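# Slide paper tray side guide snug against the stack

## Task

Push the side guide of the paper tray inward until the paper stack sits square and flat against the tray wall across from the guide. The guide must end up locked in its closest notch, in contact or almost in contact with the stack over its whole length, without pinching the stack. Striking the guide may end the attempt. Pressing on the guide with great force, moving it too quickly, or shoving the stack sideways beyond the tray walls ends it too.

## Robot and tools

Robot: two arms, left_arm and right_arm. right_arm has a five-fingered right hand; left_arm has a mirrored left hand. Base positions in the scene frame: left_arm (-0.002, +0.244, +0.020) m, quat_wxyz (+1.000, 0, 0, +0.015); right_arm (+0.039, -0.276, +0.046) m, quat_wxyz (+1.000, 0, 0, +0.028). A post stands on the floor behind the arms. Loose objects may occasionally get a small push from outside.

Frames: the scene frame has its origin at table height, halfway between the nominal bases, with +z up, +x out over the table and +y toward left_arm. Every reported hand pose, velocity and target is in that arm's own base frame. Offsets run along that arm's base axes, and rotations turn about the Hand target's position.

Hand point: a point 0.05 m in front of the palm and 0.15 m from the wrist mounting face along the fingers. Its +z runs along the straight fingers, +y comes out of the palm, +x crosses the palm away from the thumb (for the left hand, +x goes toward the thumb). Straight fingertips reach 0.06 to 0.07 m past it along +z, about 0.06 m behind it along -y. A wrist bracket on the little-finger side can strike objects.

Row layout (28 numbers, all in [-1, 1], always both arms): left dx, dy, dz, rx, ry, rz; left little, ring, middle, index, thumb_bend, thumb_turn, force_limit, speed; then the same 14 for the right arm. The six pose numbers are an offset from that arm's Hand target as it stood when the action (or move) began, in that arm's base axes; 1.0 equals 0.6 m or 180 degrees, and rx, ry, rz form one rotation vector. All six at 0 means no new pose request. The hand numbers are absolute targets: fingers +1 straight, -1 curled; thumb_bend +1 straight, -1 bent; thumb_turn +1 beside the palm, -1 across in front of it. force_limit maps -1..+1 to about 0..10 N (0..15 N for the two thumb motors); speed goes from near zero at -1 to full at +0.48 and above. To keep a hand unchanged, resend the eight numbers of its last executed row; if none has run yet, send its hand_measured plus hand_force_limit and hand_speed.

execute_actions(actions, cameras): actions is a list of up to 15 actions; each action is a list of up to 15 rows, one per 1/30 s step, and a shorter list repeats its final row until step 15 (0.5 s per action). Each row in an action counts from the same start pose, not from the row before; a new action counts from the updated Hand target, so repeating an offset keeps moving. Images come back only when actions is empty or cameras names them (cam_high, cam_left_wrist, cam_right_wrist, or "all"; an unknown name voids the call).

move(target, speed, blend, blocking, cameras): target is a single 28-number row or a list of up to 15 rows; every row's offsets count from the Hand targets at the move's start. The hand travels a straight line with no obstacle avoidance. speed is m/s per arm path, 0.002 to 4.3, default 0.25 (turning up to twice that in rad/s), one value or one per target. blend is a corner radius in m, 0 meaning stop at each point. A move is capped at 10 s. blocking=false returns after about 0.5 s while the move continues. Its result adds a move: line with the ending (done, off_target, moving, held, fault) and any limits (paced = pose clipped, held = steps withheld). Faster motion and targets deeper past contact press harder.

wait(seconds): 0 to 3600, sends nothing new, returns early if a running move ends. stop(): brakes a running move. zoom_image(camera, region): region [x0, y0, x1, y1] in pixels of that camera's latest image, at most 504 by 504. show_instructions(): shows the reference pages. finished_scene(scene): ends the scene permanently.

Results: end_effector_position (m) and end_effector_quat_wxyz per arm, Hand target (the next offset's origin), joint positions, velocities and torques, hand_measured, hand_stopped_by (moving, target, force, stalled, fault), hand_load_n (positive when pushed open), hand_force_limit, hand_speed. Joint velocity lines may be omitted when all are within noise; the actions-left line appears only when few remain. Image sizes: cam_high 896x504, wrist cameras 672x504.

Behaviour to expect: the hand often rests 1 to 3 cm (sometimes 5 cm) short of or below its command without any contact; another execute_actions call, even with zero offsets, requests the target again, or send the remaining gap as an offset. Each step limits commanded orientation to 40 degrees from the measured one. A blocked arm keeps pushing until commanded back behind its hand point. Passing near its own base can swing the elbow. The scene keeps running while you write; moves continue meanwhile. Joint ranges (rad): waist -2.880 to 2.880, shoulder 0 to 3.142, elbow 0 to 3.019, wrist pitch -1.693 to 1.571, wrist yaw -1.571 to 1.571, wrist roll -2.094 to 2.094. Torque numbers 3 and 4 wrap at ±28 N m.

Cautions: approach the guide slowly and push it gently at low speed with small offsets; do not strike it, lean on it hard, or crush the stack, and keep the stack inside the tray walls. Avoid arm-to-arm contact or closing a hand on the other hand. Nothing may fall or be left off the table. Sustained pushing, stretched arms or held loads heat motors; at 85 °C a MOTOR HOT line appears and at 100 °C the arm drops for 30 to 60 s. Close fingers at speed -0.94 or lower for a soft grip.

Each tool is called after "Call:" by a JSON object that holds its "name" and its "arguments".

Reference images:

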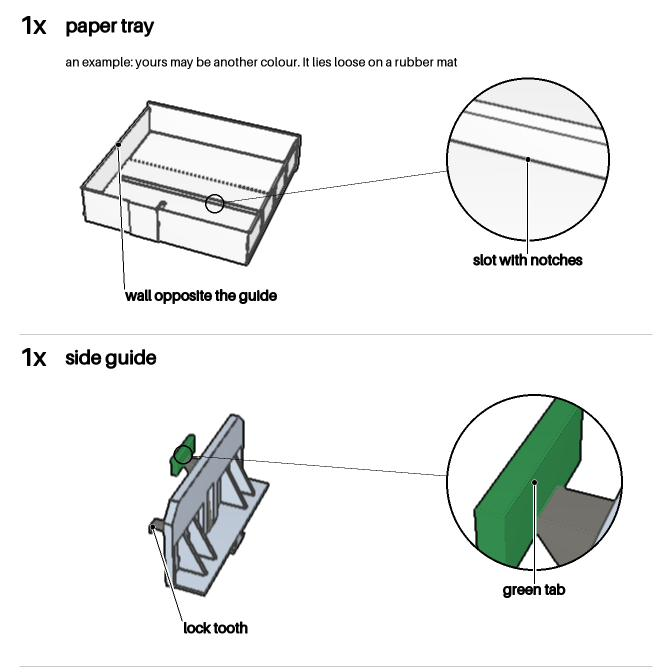

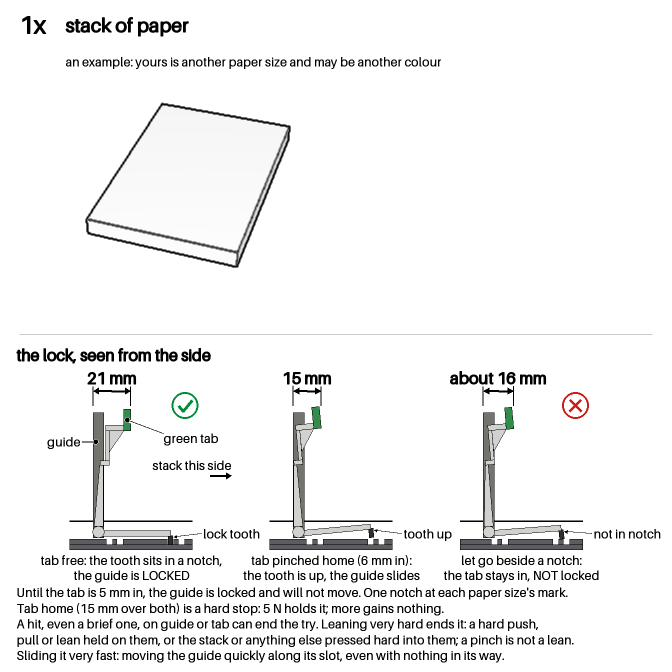

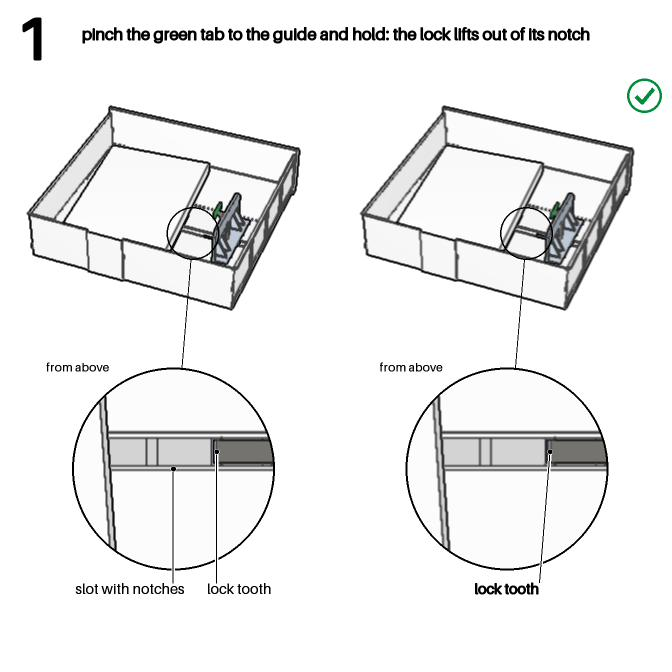

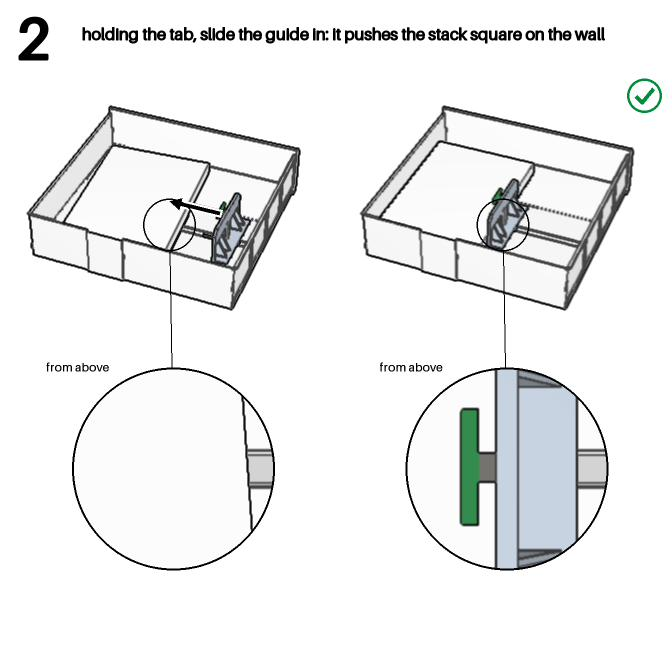

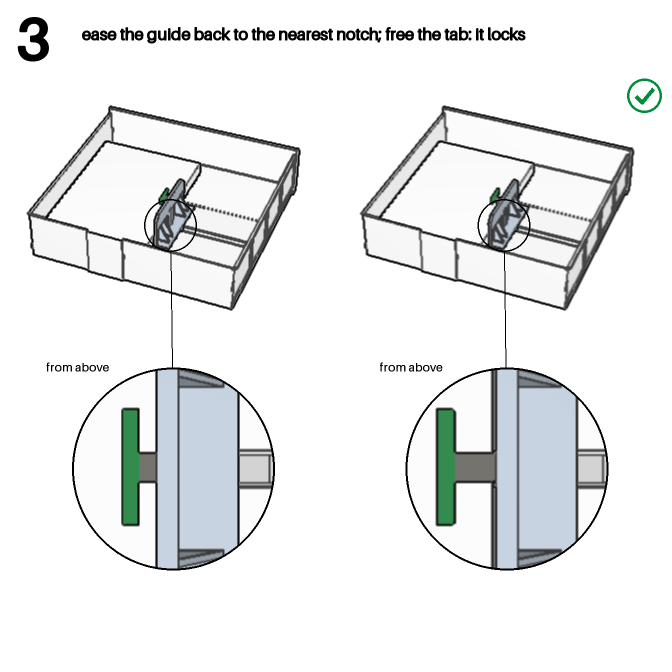

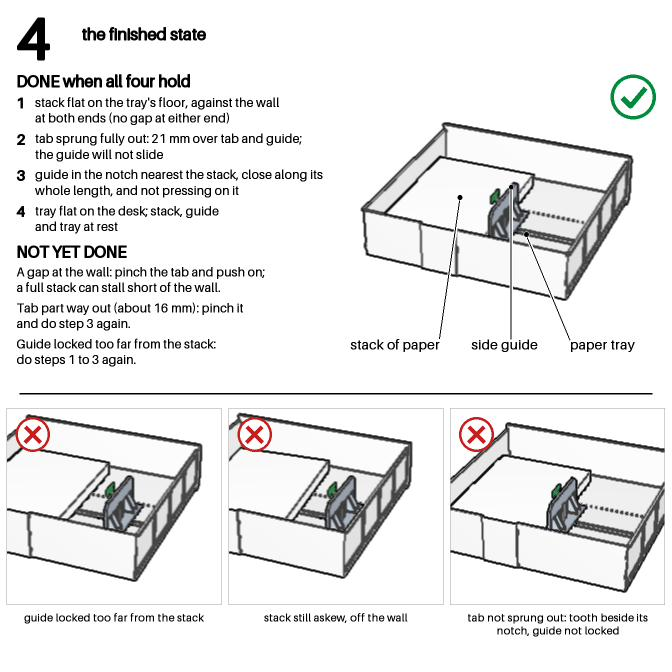

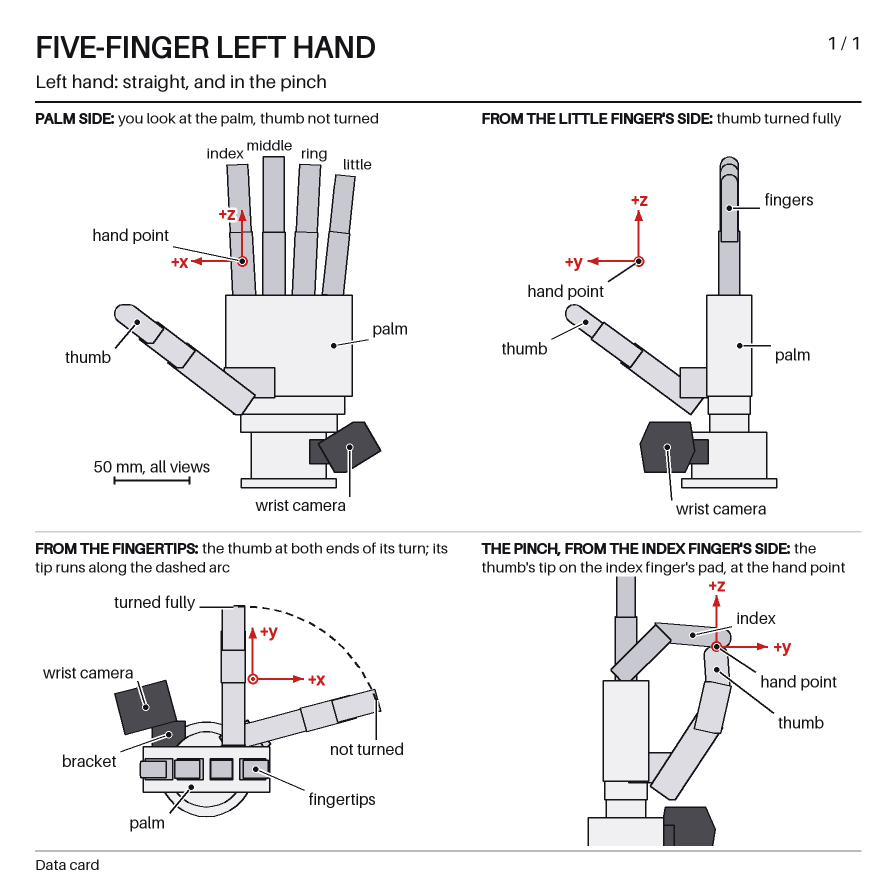

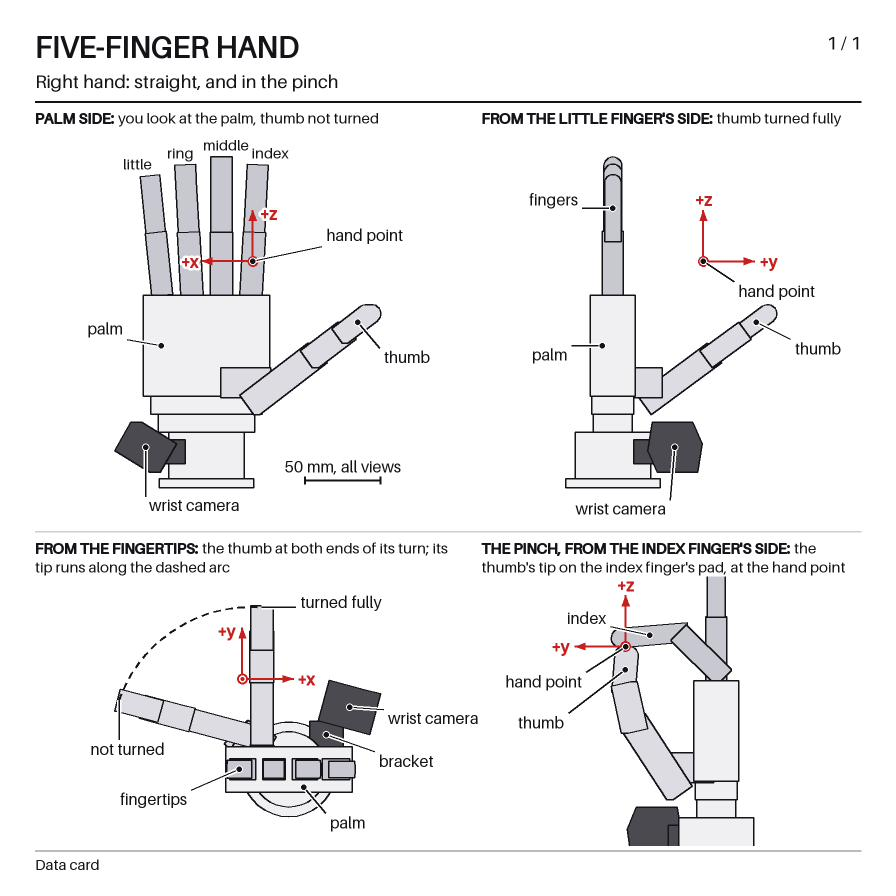

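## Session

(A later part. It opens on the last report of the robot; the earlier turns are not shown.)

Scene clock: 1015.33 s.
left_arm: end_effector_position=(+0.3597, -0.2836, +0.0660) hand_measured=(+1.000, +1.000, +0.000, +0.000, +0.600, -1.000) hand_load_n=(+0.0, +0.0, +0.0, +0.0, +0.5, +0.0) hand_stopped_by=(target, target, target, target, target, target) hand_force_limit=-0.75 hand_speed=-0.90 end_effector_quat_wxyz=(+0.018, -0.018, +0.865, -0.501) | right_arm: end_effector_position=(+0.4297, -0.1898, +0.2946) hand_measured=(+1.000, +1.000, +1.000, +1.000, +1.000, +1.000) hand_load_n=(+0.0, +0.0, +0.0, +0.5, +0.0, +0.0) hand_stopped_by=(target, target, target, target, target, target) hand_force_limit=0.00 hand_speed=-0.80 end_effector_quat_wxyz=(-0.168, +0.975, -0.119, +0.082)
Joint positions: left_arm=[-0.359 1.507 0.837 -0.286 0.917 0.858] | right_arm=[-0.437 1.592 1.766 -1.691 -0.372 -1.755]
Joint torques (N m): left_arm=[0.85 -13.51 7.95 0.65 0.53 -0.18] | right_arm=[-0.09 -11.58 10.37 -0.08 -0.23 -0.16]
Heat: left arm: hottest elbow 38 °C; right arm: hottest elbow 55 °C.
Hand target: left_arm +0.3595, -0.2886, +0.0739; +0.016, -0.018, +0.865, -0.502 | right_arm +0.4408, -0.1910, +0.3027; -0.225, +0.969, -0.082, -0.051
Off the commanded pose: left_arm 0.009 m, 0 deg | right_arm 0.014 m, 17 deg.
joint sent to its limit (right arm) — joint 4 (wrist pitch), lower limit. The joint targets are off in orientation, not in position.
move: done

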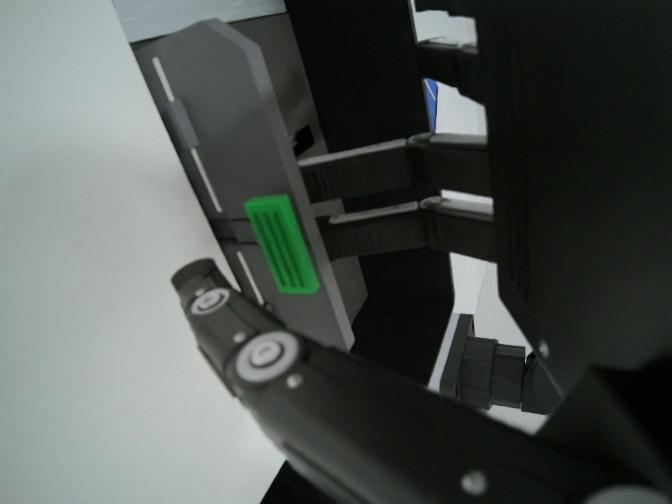

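Call:
{"name": "move", "arguments": {"target": [[0,0,0,0,0,0,1,1,-0.25,-0.25,0.6,-1,-0.8,-0.94,0,0,0,0,0,0,1,1,1,1,1,1,0,-0.8]], "speed": 0.04}}

Call:
{"name": "move", "arguments": {"target": [[0,0,0,0,0,0,1,1,-0.25,-0.25,-0.1,-1,-0.72,-0.94,0,0,0,0,0,0,1,1,1,1,1,1,0,-0.8]], "speed": 0.04, "cameras": ["cam_left_wrist"]}}

Scene clock: 1019.30 s.
left_arm: end_effector_position=(+0.3596, -0.2837, +0.0660) hand_measured=(+1.000, +1.000, -0.078, -0.096, +0.600, -1.000) hand_load_n=(+0.0, +0.0, +1.0, +1.0, +0.0, +0.0) hand_stopped_by=(target, target, force, force, target, target) hand_force_limit=-0.80 hand_speed=-0.94 end_effector_quat_wxyz=(+0.018, -0.018, +0.865, -0.501) | right_arm: end_effector_position=(+0.4297, -0.1898, +0.2946) hand_measured=(+1.000, +1.000, +1.000, +1.000, +1.000, +1.000) hand_load_n=(+0.0, +0.0, +0.0, +0.0, +0.0, -0.5) hand_stopped_by=(target, target, target, target, target, target) hand_force_limit=0.00 hand_speed=-0.80 end_effector_quat_wxyz=(-0.168, +0.975, -0.119, +0.082)
Joint positions: left_arm=[-0.359 1.507 0.837 -0.286 0.917 0.858] | right_arm=[-0.437 1.592 1.766 -1.691 -0.372 -1.755]
Joint torques (N m): left_arm=[0.97 -13.39 7.97 0.68 0.53 -0.19] | right_arm=[-0.15 -11.58 10.36 -0.13 -0.24 -0.16]
Heat: left arm: hottest elbow 38 °C; right arm: hottest elbow 55 °C.
Hand target: left_arm +0.3594, -0.2886, +0.0739; +0.016, -0.018, +0.865, -0.502 | right_arm +0.4408, -0.1910, +0.3027; -0.225, +0.969, -0.082, -0.051
Off the commanded pose: left_arm 0.009 m, 0 deg | right_arm 0.014 m, 17 deg.
joint sent to its limit (right arm) — joint 4 (wrist pitch), lower limit. The joint targets are off in orientation, not in position.
move: done

Scene clock: 1022.80 s.
left_arm: end_effector_position=(+0.3596, -0.2837, +0.0660) hand_measured=(+1.000, +1.000, -0.078, -0.094, +0.316, -1.000) hand_load_n=(+0.0, -0.5, +1.5, +1.0, +2.0, +0.0) hand_stopped_by=(target, target, force, force, force, target) hand_force_limit=-0.72 hand_speed=-0.94 end_effector_quat_wxyz=(+0.018, -0.018, +0.865, -0.501) | right_arm: end_effector_position=(+0.4297, -0.1898, +0.2946) hand_measured=(+1.000, +1.000, +1.000, +1.000, +1.000, +1.000) hand_load_n=(-0.5, +0.0, +0.0, +0.0, +0.0, +0.0) hand_stopped_by=(target, target, target, target, target, target) hand_force_limit=0.00 hand_speed=-0.80 end_effector_quat_wxyz=(-0.168, +0.975, -0.119, +0.082)
Joint positions: left_arm=[-0.359 1.507 0.837 -0.286 0.917 0.858] | right_arm=[-0.437 1.592 1.766 -1.691 -0.372 -1.755]
Joint torques (N m): left_arm=[0.97 -13.45 7.98 0.7 0.53 -0.18] | right_arm=[-0.15 -11.58 10.37 -0.12 -0.23 -0.17]
Heat: left arm: hottest elbow 38 °C; right arm: hottest elbow 56 °C.
Hand target: left_arm +0.3594, -0.2886, +0.0739; +0.016, -0.018, +0.865, -0.502 | right_arm +0.4408, -0.1910, +0.3027; -0.225, +0.969, -0.082, -0.051
Off the commanded pose: left_arm 0.009 m, 0 deg | right_arm 0.014 m, 17 deg.
joint sent to its limit (right arm) — joint 4 (wrist pitch), lower limit. The joint targets are off in orientation, not in position.
move: done

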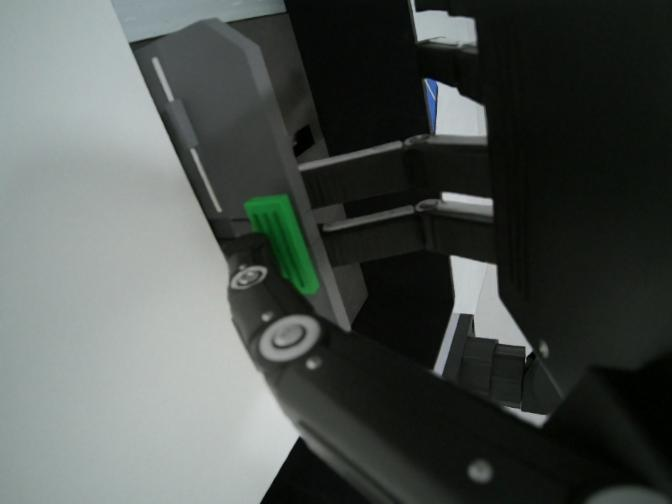

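Call:
{"name": "move", "arguments": {"target": [[0,0,0,0,0,0,1,1,-0.25,-0.25,-0.05,-1,-0.05,-0.93,0,0,0,0,0,0,1,1,1,1,1,1,0,-0.8]], "speed": 0.04, "cameras": ["cam_left_wrist"]}}

Call:
{"name": "zoom_image", "arguments": {"camera": "cam_left_wrist", "region": [80, 0, 380, 300]}}

Scene clock: 1027.43 s.
left_arm: end_effector_position=(+0.3595, -0.2837, +0.0660) hand_measured=(+1.000, +1.000, -0.078, -0.094, +0.246, -1.000) hand_load_n=(+0.0, +0.0, +2.0, +2.0, +7.5, +0.5) hand_stopped_by=(target, target, force, force, force, target) hand_force_limit=-0.05 hand_speed=-0.93 end_effector_quat_wxyz=(+0.018, -0.018, +0.865, -0.501) | right_arm: end_effector_position=(+0.4297, -0.1898, +0.2946) hand_measured=(+1.000, +1.000, +1.000, +1.000, +1.000, +1.000) hand_load_n=(+0.0, +0.0, +0.0, +0.0, +0.0, +0.0) hand_stopped_by=(target, target, target, target, target, target) hand_force_limit=0.00 hand_speed=-0.80 end_effector_quat_wxyz=(-0.168, +0.975, -0.119, +0.082)
Joint positions: left_arm=[-0.359 1.507 0.837 -0.286 0.917 0.858] | right_arm=[-0.437 1.592 1.766 -1.691 -0.372 -1.755]
Joint torques (N m): left_arm=[0.97 -13.39 7.94 0.75 0.53 -0.19] | right_arm=[-0.09 -11.63 10.36 -0.1 -0.24 -0.16]
Heat: left arm: hottest elbow 38 °C; right arm: hottest elbow 56 °C.
Hand target: left_arm +0.3594, -0.2886, +0.0739; +0.016, -0.018, +0.865, -0.502 | right_arm +0.4408, -0.1910, +0.3027; -0.225, +0.969, -0.082, -0.051
Off the commanded pose: left_arm 0.009 m, 0 deg | right_arm 0.014 m, 17 deg.
joint sent to its limit (right arm) — joint 4 (wrist pitch), lower limit. The joint targets are off in orientation, not in position.
move: done

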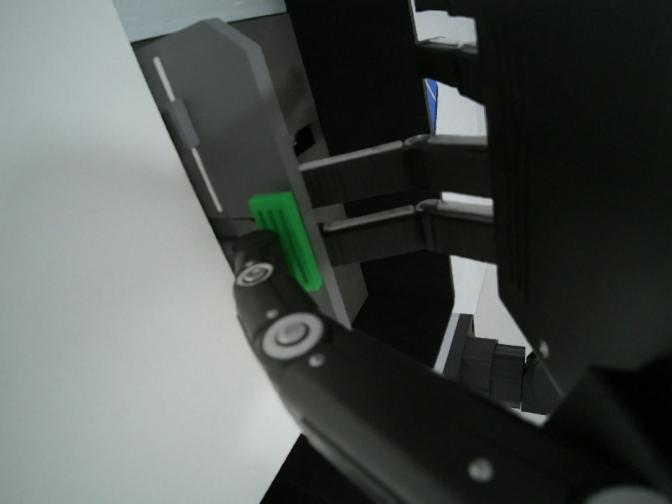

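Scaled by 1.680 from the camera's image (finer frame: 960x720).

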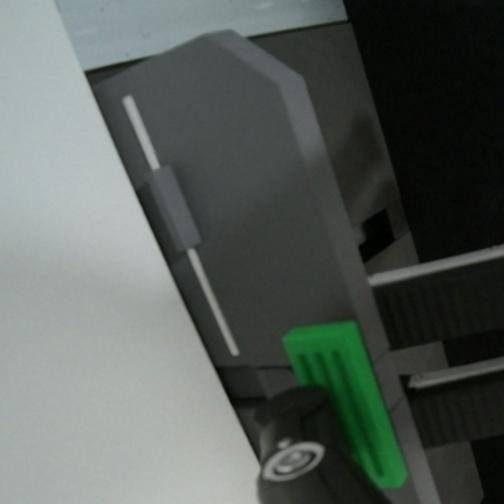

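Call:
{"name": "zoom_image", "arguments": {"camera": "cam_left_wrist", "region": [100, 0, 250, 112]}}

Call:
{"name": "zoom_image", "arguments": {"camera": "cam_left_wrist", "region": [150, 100, 300, 212]}}

Call:
{"name": "zoom_image", "arguments": {"camera": "cam_left_wrist", "region": [180, 180, 330, 292]}}

Scaled by 3.360 from the camera's image (finer frame: 960x720).

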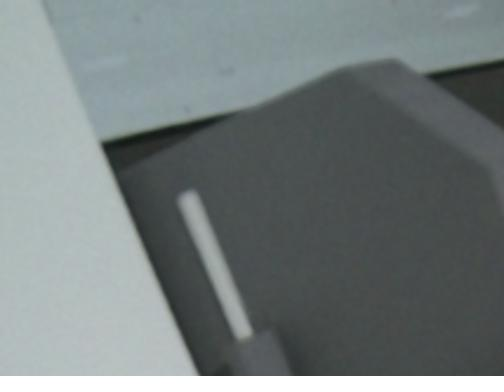

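Scaled by 3.360 from the camera's image (finer frame: 960x720).

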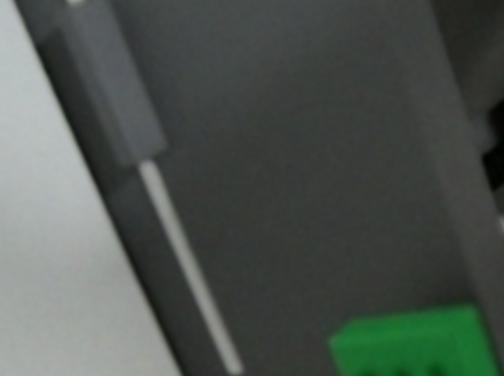

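Scaled by 3.360 from the camera's image (finer frame: 960x720).

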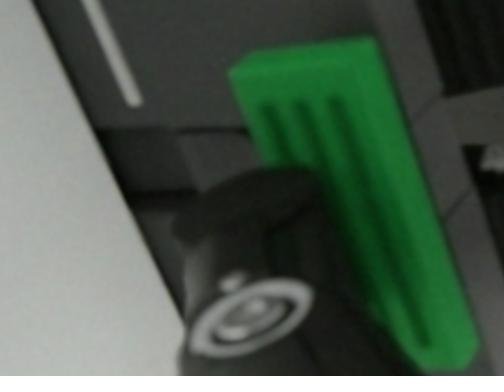

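Call:
{"name": "move", "arguments": {"target": [[0,-0.006,0,0,0,0,1,1,-0.25,-0.25,-0.05,-1,-0.05,-0.93,0,0,0,0,0,0,1,1,1,1,1,1,0,-0.8]], "speed": 0.01}}

Scene clock: 1054.67 s.
left_arm: end_effector_position=(+0.3584, -0.2848, +0.0659) hand_measured=(+1.000, +1.000, -0.078, -0.094, +0.246, -1.000) hand_load_n=(+0.0, +0.0, +2.5, +2.0, +7.0, +0.5) hand_stopped_by=(target, target, force, force, force, target) hand_force_limit=-0.05 hand_speed=-0.93 end_effector_quat_wxyz=(+0.016, -0.020, +0.865, -0.500) | right_arm: end_effector_position=(+0.4297, -0.1898, +0.2946) hand_measured=(+1.000, +1.000, +1.000, +1.000, +1.000, +1.000) hand_load_n=(+0.0, +0.0, +0.0, +0.0, +0.0, +0.0) hand_stopped_by=(target, target, target, target, target, target) hand_force_limit=0.00 hand_speed=-0.80 end_effector_quat_wxyz=(-0.168, +0.975, -0.119, +0.082)
Joint positions: left_arm=[-0.363 1.507 0.837 -0.286 0.914 0.852] | right_arm=[-0.437 1.592 1.766 -1.691 -0.372 -1.755]
Joint torques (N m): left_arm=[0.73 -13.22 8.14 1.09 0.45 -0.25] | right_arm=[-0.09 -11.58 10.35 -0.1 -0.23 -0.16]
Heat: left arm: hottest elbow 37 °C; right arm: hottest elbow 56 °C.
Hand target: left_arm +0.3594, -0.2922, +0.0739; +0.016, -0.018, +0.865, -0.502 | right_arm +0.4408, -0.1910, +0.3027; -0.225, +0.969, -0.082, -0.051
Off the commanded pose: left_arm 0.011 m, 0 deg | right_arm 0.014 m, 17 deg.
joint sent to its limit (right arm) — joint 4 (wrist pitch), lower limit. The joint targets are off in orientation, not in position.
move: off_target (left_arm)

Call:
{"name": "move", "arguments": {"target": [[0,0,0,0,0,0,1,1,0.02,0.02,0.45,-1,-0.05,-0.92,0,0,0,0,0,0,1,1,1,1,1,1,0,-0.8]], "speed": 0.01, "cameras": ["cam_left_wrist"]}}

Call:
{"name": "zoom_image", "arguments": {"camera": "cam_left_wrist", "region": [180, 150, 360, 300]}}

Scene clock: 1058.80 s.
left_arm: end_effector_position=(+0.3585, -0.2848, +0.0656) hand_measured=(+1.000, +1.000, +0.020, +0.020, +0.450, -1.000) hand_load_n=(+0.0, +0.0, +0.0, +0.0, +0.0, +0.0) hand_stopped_by=(target, target, target, target, target, target) hand_force_limit=-0.05 hand_speed=-0.92 end_effector_quat_wxyz=(+0.016, -0.021, +0.866, -0.499) | right_arm: end_effector_position=(+0.4297, -0.1898, +0.2946) hand_measured=(+1.000, +1.000, +1.000, +1.000, +1.000, +1.000) hand_load_n=(+0.0, +0.0, +0.0, +0.0, +0.0, +0.0) hand_stopped_by=(target, target, target, target, target, target) hand_force_limit=0.00 hand_speed=-0.80 end_effector_quat_wxyz=(-0.168, +0.975, -0.119, +0.082)
Joint positions: left_arm=[-0.364 1.507 0.837 -0.286 0.911 0.85] | right_arm=[-0.437 1.592 1.766 -1.691 -0.372 -1.755]
Joint torques (N m): left_arm=[0.56 -13.22 8.1 1.05 0.59 -0.21] | right_arm=[-0.03 -11.69 10.36 -0.1 -0.23 -0.16]
Heat: left arm: hottest elbow 37 °C; right arm: hottest elbow 56 °C.
Hand target: left_arm +0.3594, -0.2922, +0.0739; +0.016, -0.018, +0.865, -0.502 | right_arm +0.4408, -0.1910, +0.3027; -0.225, +0.969, -0.082, -0.051
Off the commanded pose: left_arm 0.011 m, 1 deg | right_arm 0.014 m, 17 deg.
joint sent to its limit (right arm) — joint 4 (wrist pitch), lower limit. The joint targets are off in orientation, not in position.
move: done

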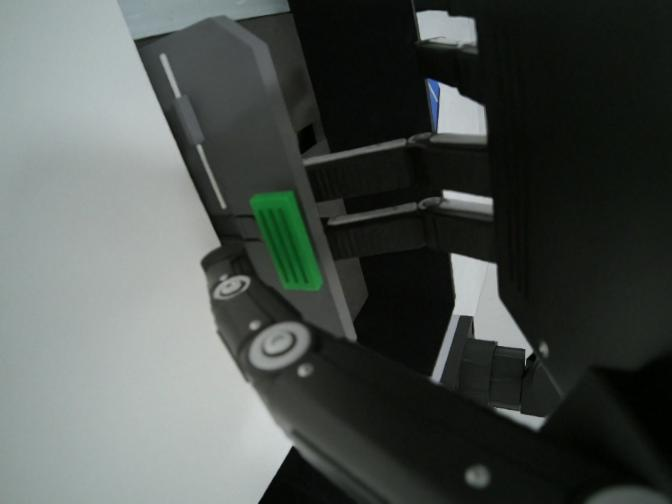

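Scaled by 2.800 from the camera's image (finer frame: 960x720).

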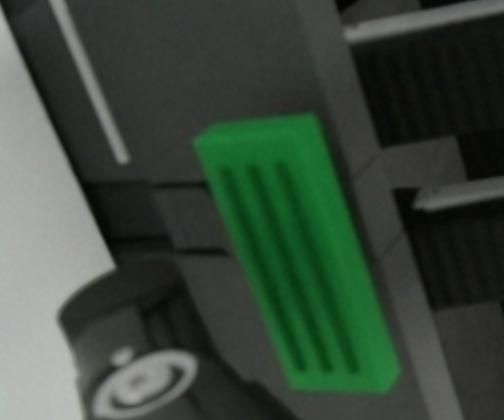

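Call:
{"name": "move", "arguments": {"target": [[0,0,0,0,0,0,1,1,0.2,0.2,0.7,-1,-0.05,-0.5,0,0,0,0,0,0,1,1,1,1,1,1,0,-0.8],[0,0.01,0.2,0,0,0,1,1,0.2,0.2,0.7,-1,-0.05,-0.5,0,0,0,0,0,0,1,1,1,1,1,1,0,-0.8],[0.035,0.325,0.2,0.194,0,-0.014,1,1,0.2,0.2,0.7,-1,-0.05,-0.5,0,0,0,0,0,0,1,1,1,1,1,1,0,-0.8]], "speed": [0.05,0.08,0.15], "blend": [0,0.02,0], "cameras": ["cam_high","cam_left_wrist"]}}

Scene clock: 1093.77 s.
left_arm: end_effector_position=(+0.3687, -0.1001, +0.1860) hand_measured=(+1.000, +1.000, +0.200, +0.200, +0.700, -1.000) hand_load_n=(+0.0, +0.0, +0.0, +0.0, +0.0, +0.0) hand_stopped_by=(target, target, target, target, target, target) hand_force_limit=-0.05 hand_speed=-0.50 end_effector_quat_wxyz=(+0.003, +0.004, +0.976, -0.220) | right_arm: end_effector_position=(+0.4297, -0.1898, +0.2946) hand_measured=(+1.000, +1.000, +1.000, +1.000, +1.000, +1.000) hand_load_n=(+0.0, +0.0, +0.0, +0.0, +0.0, +0.0) hand_stopped_by=(target, target, target, target, target, target) hand_force_limit=0.00 hand_speed=-0.80 end_effector_quat_wxyz=(-0.168, +0.975, -0.119, +0.082)
Joint positions: left_arm=[-0.176 1.388 1.246 -1.341 0.435 1.383] | right_arm=[-0.437 1.592 1.766 -1.691 -0.372 -1.755]
Joint torques (N m): left_arm=[2.32 -10.75 10.91 0.06 0.28 0.03] | right_arm=[-0.03 -11.75 10.37 -0.13 -0.24 -0.16]
Heat: left arm: hottest elbow 37 °C; right arm: hottest elbow 57 °C.
Hand target: left_arm +0.3804, -0.0971, +0.1938; +0.009, +0.006, +0.976, -0.219 | right_arm +0.4408, -0.1910, +0.3027; -0.225, +0.969, -0.082, -0.051
Off the commanded pose: left_arm 0.014 m, 1 deg | right_arm 0.014 m, 17 deg.
joint sent to its limit (right arm) — joint 4 (wrist pitch), lower limit. The joint targets are off in orientation, not in position.
move: off_target (left_arm)

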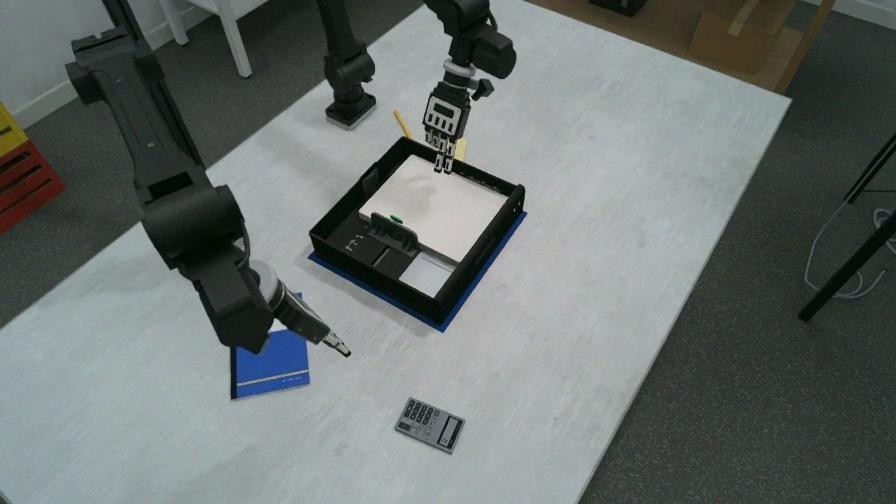

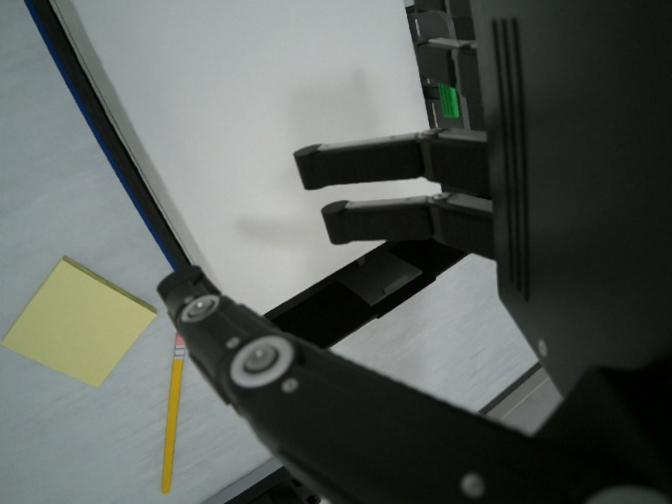

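Excellent view of the far wall.

Call:
{"name": "zoom_image", "arguments": {"camera": "cam_left_wrist", "region": [30, 0, 200, 140]}}

Call:
{"name": "zoom_image", "arguments": {"camera": "cam_left_wrist", "region": [80, 120, 280, 300]}}

Scaled by 2.965 from the camera's image (finer frame: 960x720).

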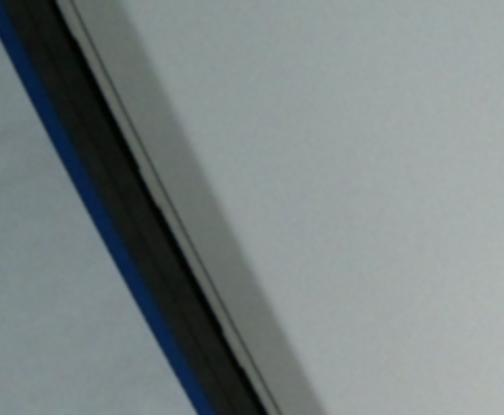

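Scaled by 2.520 from the camera's image (finer frame: 960x720).

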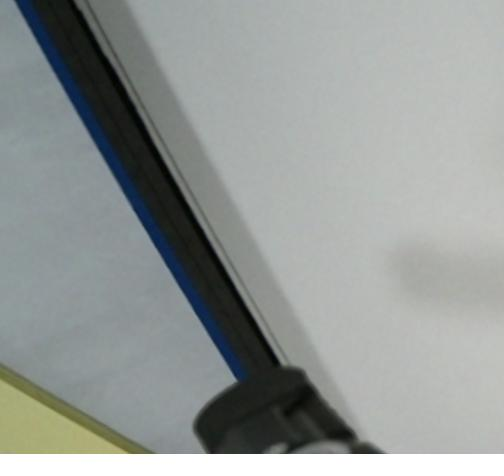

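Call:
{"name": "move", "arguments": {"target": [0.02,0,-0.1,0,0,0,1,1,0.2,0.2,0.7,-1,-0.05,-0.5,0,0,0,0,0,0,1,1,1,1,1,1,0,-0.8], "speed": 0.1, "cameras": ["cam_left_wrist"]}}

Call:
{"name": "zoom_image", "arguments": {"camera": "cam_left_wrist", "region": [0, 0, 140, 105]}}

Call:
{"name": "zoom_image", "arguments": {"camera": "cam_left_wrist", "region": [60, 130, 200, 235]}}

Scene clock: 1106.07 s.
left_arm: end_effector_position=(+0.3865, -0.1026, +0.1385) hand_measured=(+1.000, +1.000, +0.200, +0.200, +0.700, -1.000) hand_load_n=(+0.0, +0.0, +0.0, +0.0, -0.5, +0.0) hand_stopped_by=(target, target, target, target, target, target) hand_force_limit=-0.05 hand_speed=-0.50 end_effector_quat_wxyz=(+0.004, +0.006, +0.976, -0.220) | right_arm: end_effector_position=(+0.4297, -0.1898, +0.2946) hand_measured=(+1.000, +1.000, +1.000, +1.000, +1.000, +1.000) hand_load_n=(+0.0, +0.0, +0.0, +0.0, +0.0, +0.0) hand_stopped_by=(target, target, target, target, target, target) hand_force_limit=0.00 hand_speed=-0.80 end_effector_quat_wxyz=(-0.168, +0.975, -0.119, +0.082)
Joint positions: left_arm=[-0.175 1.459 1.193 -1.217 0.435 1.388] | right_arm=[-0.437 1.592 1.766 -1.691 -0.372 -1.755]
Joint torques (N m): left_arm=[2.73 -12.22 7.47 1.21 0.32 0.03] | right_arm=[0.03 -11.63 10.35 -0.12 -0.23 -0.16]
Heat: left arm: hottest elbow 38 °C; right arm: hottest elbow 57 °C.
Hand target: left_arm +0.3924, -0.0972, +0.1338; +0.009, +0.006, +0.976, -0.219 | right_arm +0.4408, -0.1910, +0.3027; -0.225, +0.969, -0.082, -0.051
Off the commanded pose: left_arm 0.009 m, 1 deg | right_arm 0.014 m, 17 deg.
joint sent to its limit (right arm) — joint 4 (wrist pitch), lower limit. The joint targets are off in orientation, not in position.
move: done

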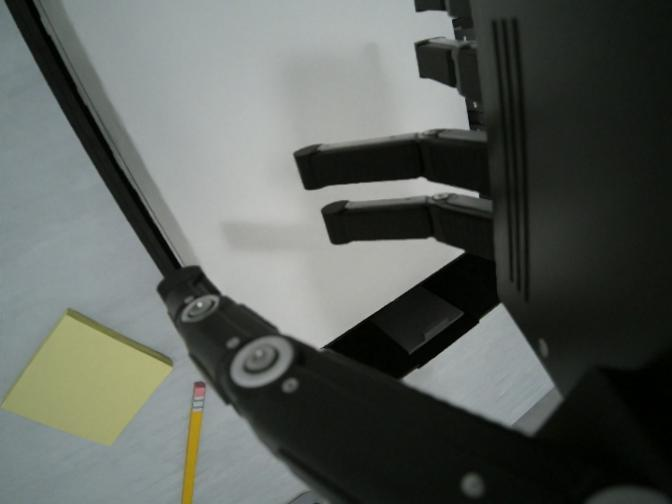

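Scaled by 3.600 from the camera's image (finer frame: 960x720).

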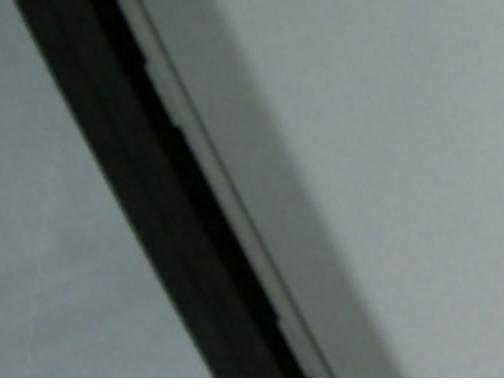

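Scaled by 3.600 from the camera's image (finer frame: 960x720).

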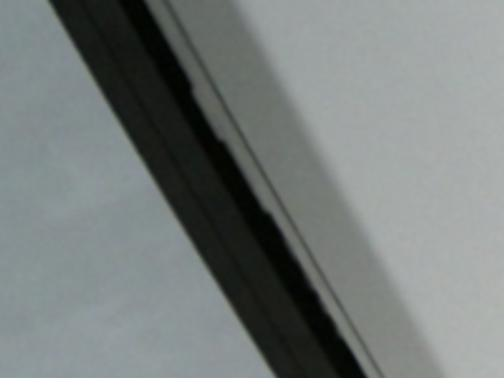

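Call:
{"name": "move", "arguments": {"target": [[0,0,0,0,0,0,1,1,0.2,0.2,0.7,-1,-0.05,-0.5,-0.06,0.485,0,-0.0063,-0.0434,0.048,1,1,1,1,1,1,0,-0.8],[0,0,0,0,0,0,1,1,0.2,0.2,0.7,-1,-0.05,-0.5,-0.06,0.485,-0.3,-0.0063,-0.0434,0.048,1,1,1,1,1,1,0,-0.8]], "speed": [0.2,0.12], "blend": [0.03,0], "cameras": ["cam_high","cam_right_wrist"]}}

Scene clock: 1161.20 s.
left_arm: end_effector_position=(+0.3865, -0.1026, +0.1385) hand_measured=(+1.000, +1.000, +0.200, +0.200, +0.700, -1.000) hand_load_n=(+0.0, +0.0, +0.0, +0.0, +0.0, +0.0) hand_stopped_by=(target, target, target, target, target, target) hand_force_limit=-0.05 hand_speed=-0.50 end_effector_quat_wxyz=(+0.004, +0.006, +0.976, -0.220) | right_arm: end_effector_position=(+0.4035, +0.0987, +0.1289) hand_measured=(+1.000, +1.000, +1.000, +1.000, +1.000, +1.000) hand_load_n=(+0.0, +0.0, +0.0, -0.5, +0.0, +0.0) hand_stopped_by=(target, target, target, target, target, target) hand_force_limit=0.00 hand_speed=-0.80 end_effector_quat_wxyz=(-0.217, +0.976, +0.011, +0.002)
Joint positions: left_arm=[-0.175 1.459 1.193 -1.217 0.435 1.389] | right_arm=[0.165 1.511 1.224 -1.207 -0.43 -1.412]
Joint torques (N m): left_arm=[2.78 -12.34 7.47 1.14 0.31 0.04] | right_arm=[-0.67 -10.4 6.93 0.75 -0.38 0.1]
Heat: left arm: hottest elbow 36 °C; right arm: hottest elbow 56 °C.
Hand target: left_arm +0.3924, -0.0972, +0.1338; +0.009, +0.007, +0.976, -0.219 | right_arm +0.4048, +0.1000, +0.1226; -0.216, +0.976, +0.006, -0.001
Off the commanded pose: left_arm 0.009 m, 1 deg | right_arm 0.006 m, 1 deg.
move: done

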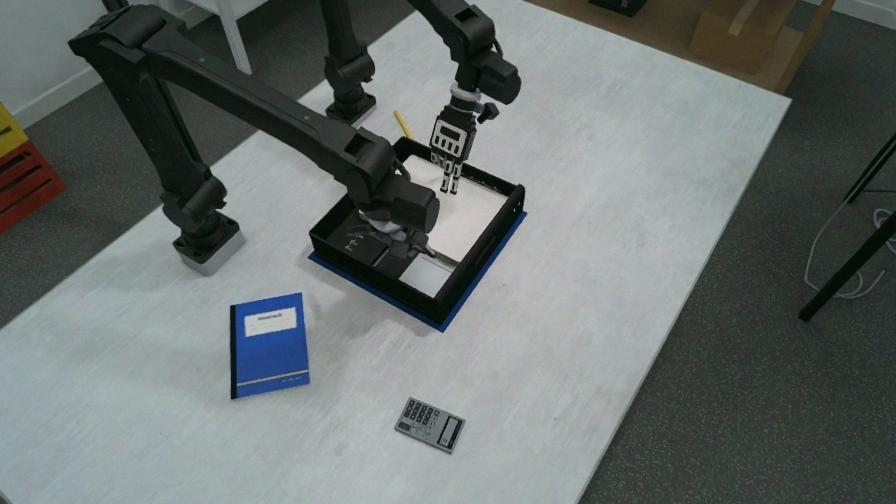

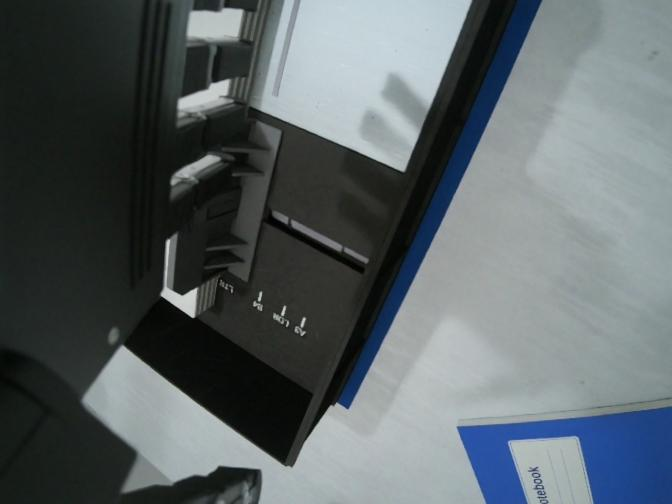

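Call:
{"name": "move", "arguments": {"target": [[0,0,0,0,0,0,1,1,0.2,0.2,0.7,-1,-0.05,-0.5,0.025,0.01,0,0,0,0,1,1,1,1,1,1,0,-0.8],[0,0,0,0,0,0,1,1,0.2,0.2,0.7,-1,-0.05,-0.5,0.025,0.01,-0.108,0,0,0,1,1,1,1,1,1,0,-0.8]], "speed": 0.06, "cameras": ["cam_high","cam_right_wrist"]}}

Call:
{"name": "zoom_image", "arguments": {"camera": "cam_high", "region": [370, 180, 530, 340]}}

Scene clock: 1170.07 s.
left_arm: end_effector_position=(+0.3865, -0.1026, +0.1385) hand_measured=(+1.000, +1.000, +0.200, +0.200, +0.700, -1.000) hand_load_n=(+0.0, +0.0, +0.0, +0.0, +0.0, +0.0) hand_stopped_by=(target, target, target, target, target, target) hand_force_limit=-0.05 hand_speed=-0.50 end_effector_quat_wxyz=(+0.004, +0.006, +0.976, -0.220) | right_arm: end_effector_position=(+0.4208, +0.1019, +0.0655) hand_measured=(+1.000, +1.000, +1.000, +1.000, +1.000, +1.000) hand_load_n=(+0.0, +0.0, -0.5, +0.0, +0.0, +0.0) hand_stopped_by=(target, target, target, target, target, target) hand_force_limit=0.00 hand_speed=-0.80 end_effector_quat_wxyz=(-0.217, +0.976, +0.008, +0.004)
Joint positions: left_arm=[-0.175 1.459 1.193 -1.217 0.435 1.389] | right_arm=[0.165 1.611 1.165 -1.041 -0.43 -1.404]
Joint torques (N m): left_arm=[2.61 -12.34 7.43 1.16 0.32 0.04] | right_arm=[-0.15 -11.11 6.38 0.8 -0.34 0.1]
Heat: left arm: hottest elbow 35 °C; right arm: hottest elbow 53 °C.
Hand target: left_arm +0.3924, -0.0972, +0.1338; +0.009, +0.007, +0.976, -0.219 | right_arm +0.4198, +0.1060, +0.0579; -0.216, +0.976, +0.006, -0.001
Off the commanded pose: left_arm 0.009 m, 1 deg | right_arm 0.009 m, 1 deg.
move: done

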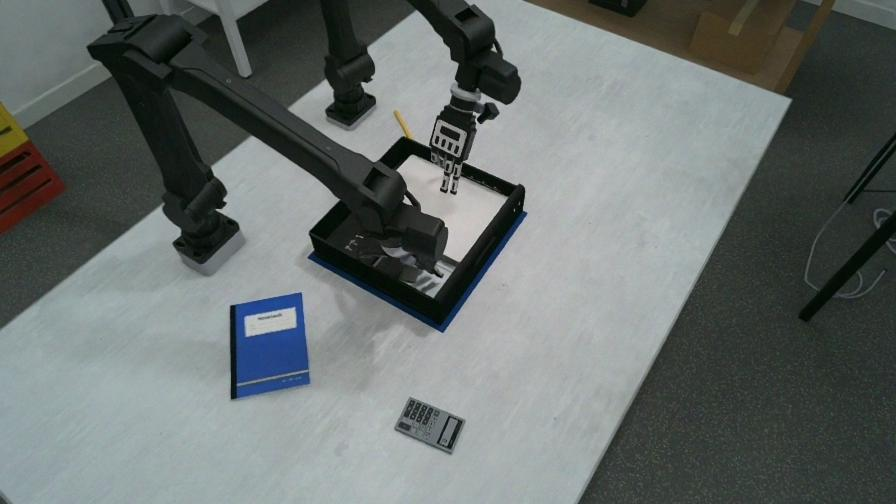

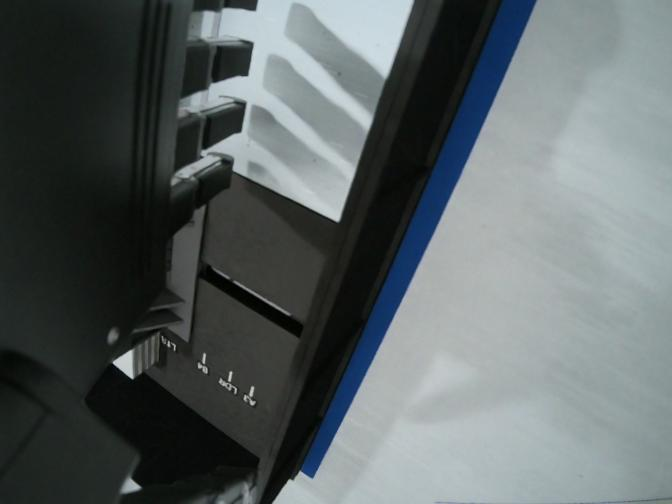

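Scaled by 3.150 from the camera's image (finer frame: 1280x720).

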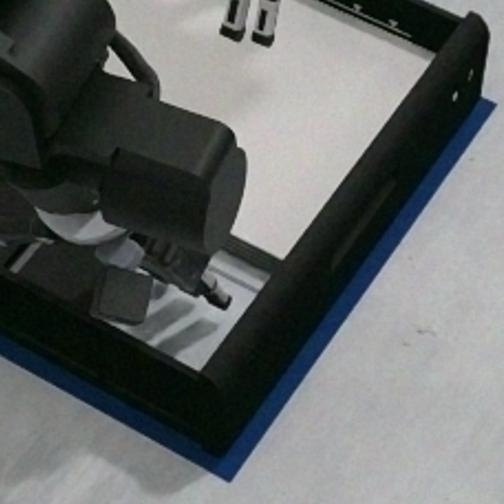

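Call:
{"name": "move", "arguments": {"target": [0,0,0,0,0,0,1,1,0.2,0.2,0.7,-1,-0.05,-0.5,0,-0.05,0,0,0,0,1,1,1,1,1,1,0,-0.8], "speed": 0.03, "cameras": ["cam_right_wrist"]}}

Scene clock: 1174.83 s.
left_arm: end_effector_position=(+0.3865, -0.1026, +0.1385) hand_measured=(+1.000, +1.000, +0.200, +0.200, +0.700, -1.000) hand_load_n=(+0.0, +0.0, +0.0, -0.5, +0.0, +0.0) hand_stopped_by=(target, target, target, target, target, target) hand_force_limit=-0.05 hand_speed=-0.50 end_effector_quat_wxyz=(+0.004, +0.006, +0.976, -0.220) | right_arm: end_effector_position=(+0.4242, +0.0806, +0.0640) hand_measured=(+1.000, +1.000, +1.000, +1.000, +1.000, +1.000) hand_load_n=(+0.0, +0.0, +0.0, +0.0, +0.0, +0.0) hand_stopped_by=(target, target, target, target, target, target) hand_force_limit=0.00 hand_speed=-0.80 end_effector_quat_wxyz=(-0.216, +0.976, +0.007, +0.009)
Joint positions: left_arm=[-0.175 1.459 1.193 -1.217 0.435 1.389] | right_arm=[0.119 1.611 1.161 -1.049 -0.431 -1.45]
Joint torques (N m): left_arm=[2.67 -12.4 7.42 1.13 0.31 0.03] | right_arm=[-1.38 -11.46 6.19 -0.06 -0.49 -0.14]
Heat: left arm: hottest elbow 35 °C; right arm: hottest elbow 52 °C.
Hand target: left_arm +0.3924, -0.0972, +0.1338; +0.009, +0.007, +0.976, -0.219 | right_arm +0.4198, +0.0761, +0.0579; -0.216, +0.976, +0.006, -0.001
Off the commanded pose: left_arm 0.009 m, 1 deg | right_arm 0.009 m, 1 deg.
move: done

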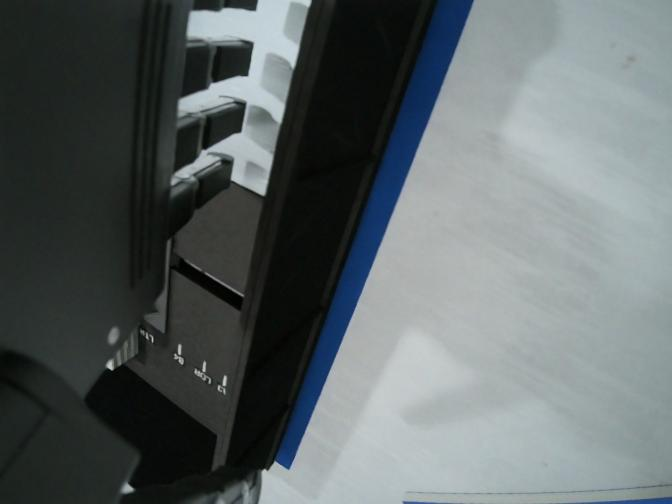

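Call:
{"name": "move", "arguments": {"target": [0,0,0,0,0,0,1,1,0.2,0.2,0.7,-1,-0.05,-0.5,-0.01,-0.03,0,0,0,0,1,1,1,1,1,1,0,-0.8], "speed": 0.02, "cameras": ["cam_right_wrist"]}}

Scene clock: 1177.83 s.
left_arm: end_effector_position=(+0.3865, -0.1026, +0.1385) hand_measured=(+1.000, +1.000, +0.200, +0.200, +0.700, -1.000) hand_load_n=(+0.0, +0.0, +0.0, +0.0, +0.0, +0.0) hand_stopped_by=(target, target, target, target, target, target) hand_force_limit=-0.05 hand_speed=-0.50 end_effector_quat_wxyz=(+0.004, +0.006, +0.976, -0.220) | right_arm: end_effector_position=(+0.4169, +0.0628, +0.0576) hand_measured=(+1.000, +1.000, +1.000, +1.000, +1.000, +1.000) hand_load_n=(+0.0, +0.0, +0.0, +0.0, +0.0, +0.0) hand_stopped_by=(target, target, target, target, target, target) hand_force_limit=0.00 hand_speed=-0.80 end_effector_quat_wxyz=(-0.215, +0.977, +0.006, +0.001)
Joint positions: left_arm=[-0.175 1.459 1.193 -1.217 0.435 1.389] | right_arm=[0.082 1.611 1.142 -1.063 -0.432 -1.493]
Joint torques (N m): left_arm=[2.67 -12.28 7.47 1.14 0.32 0.04] | right_arm=[-1.49 -12.34 6.13 -0.14 -0.49 -0.15]
Heat: left arm: hottest elbow 35 °C; right arm: hottest elbow 52 °C.
Hand target: left_arm +0.3924, -0.0972, +0.1338; +0.009, +0.007, +0.976, -0.219 | right_arm +0.4137, +0.0581, +0.0578; -0.216, +0.976, +0.006, -0.001
Off the commanded pose: left_arm 0.009 m, 1 deg | right_arm 0.006 m, 0 deg.
move: done

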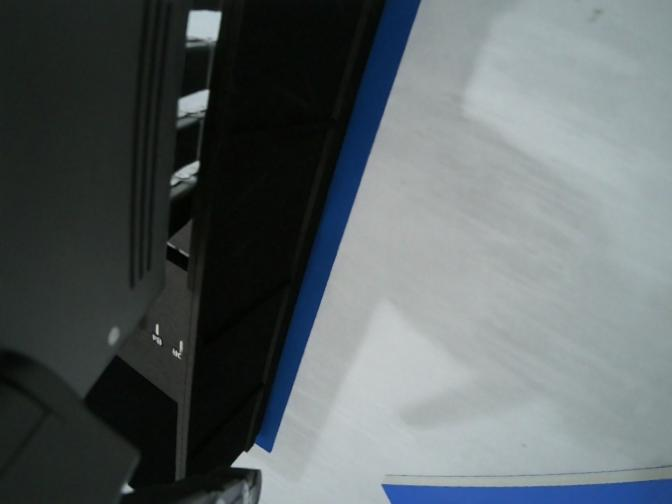

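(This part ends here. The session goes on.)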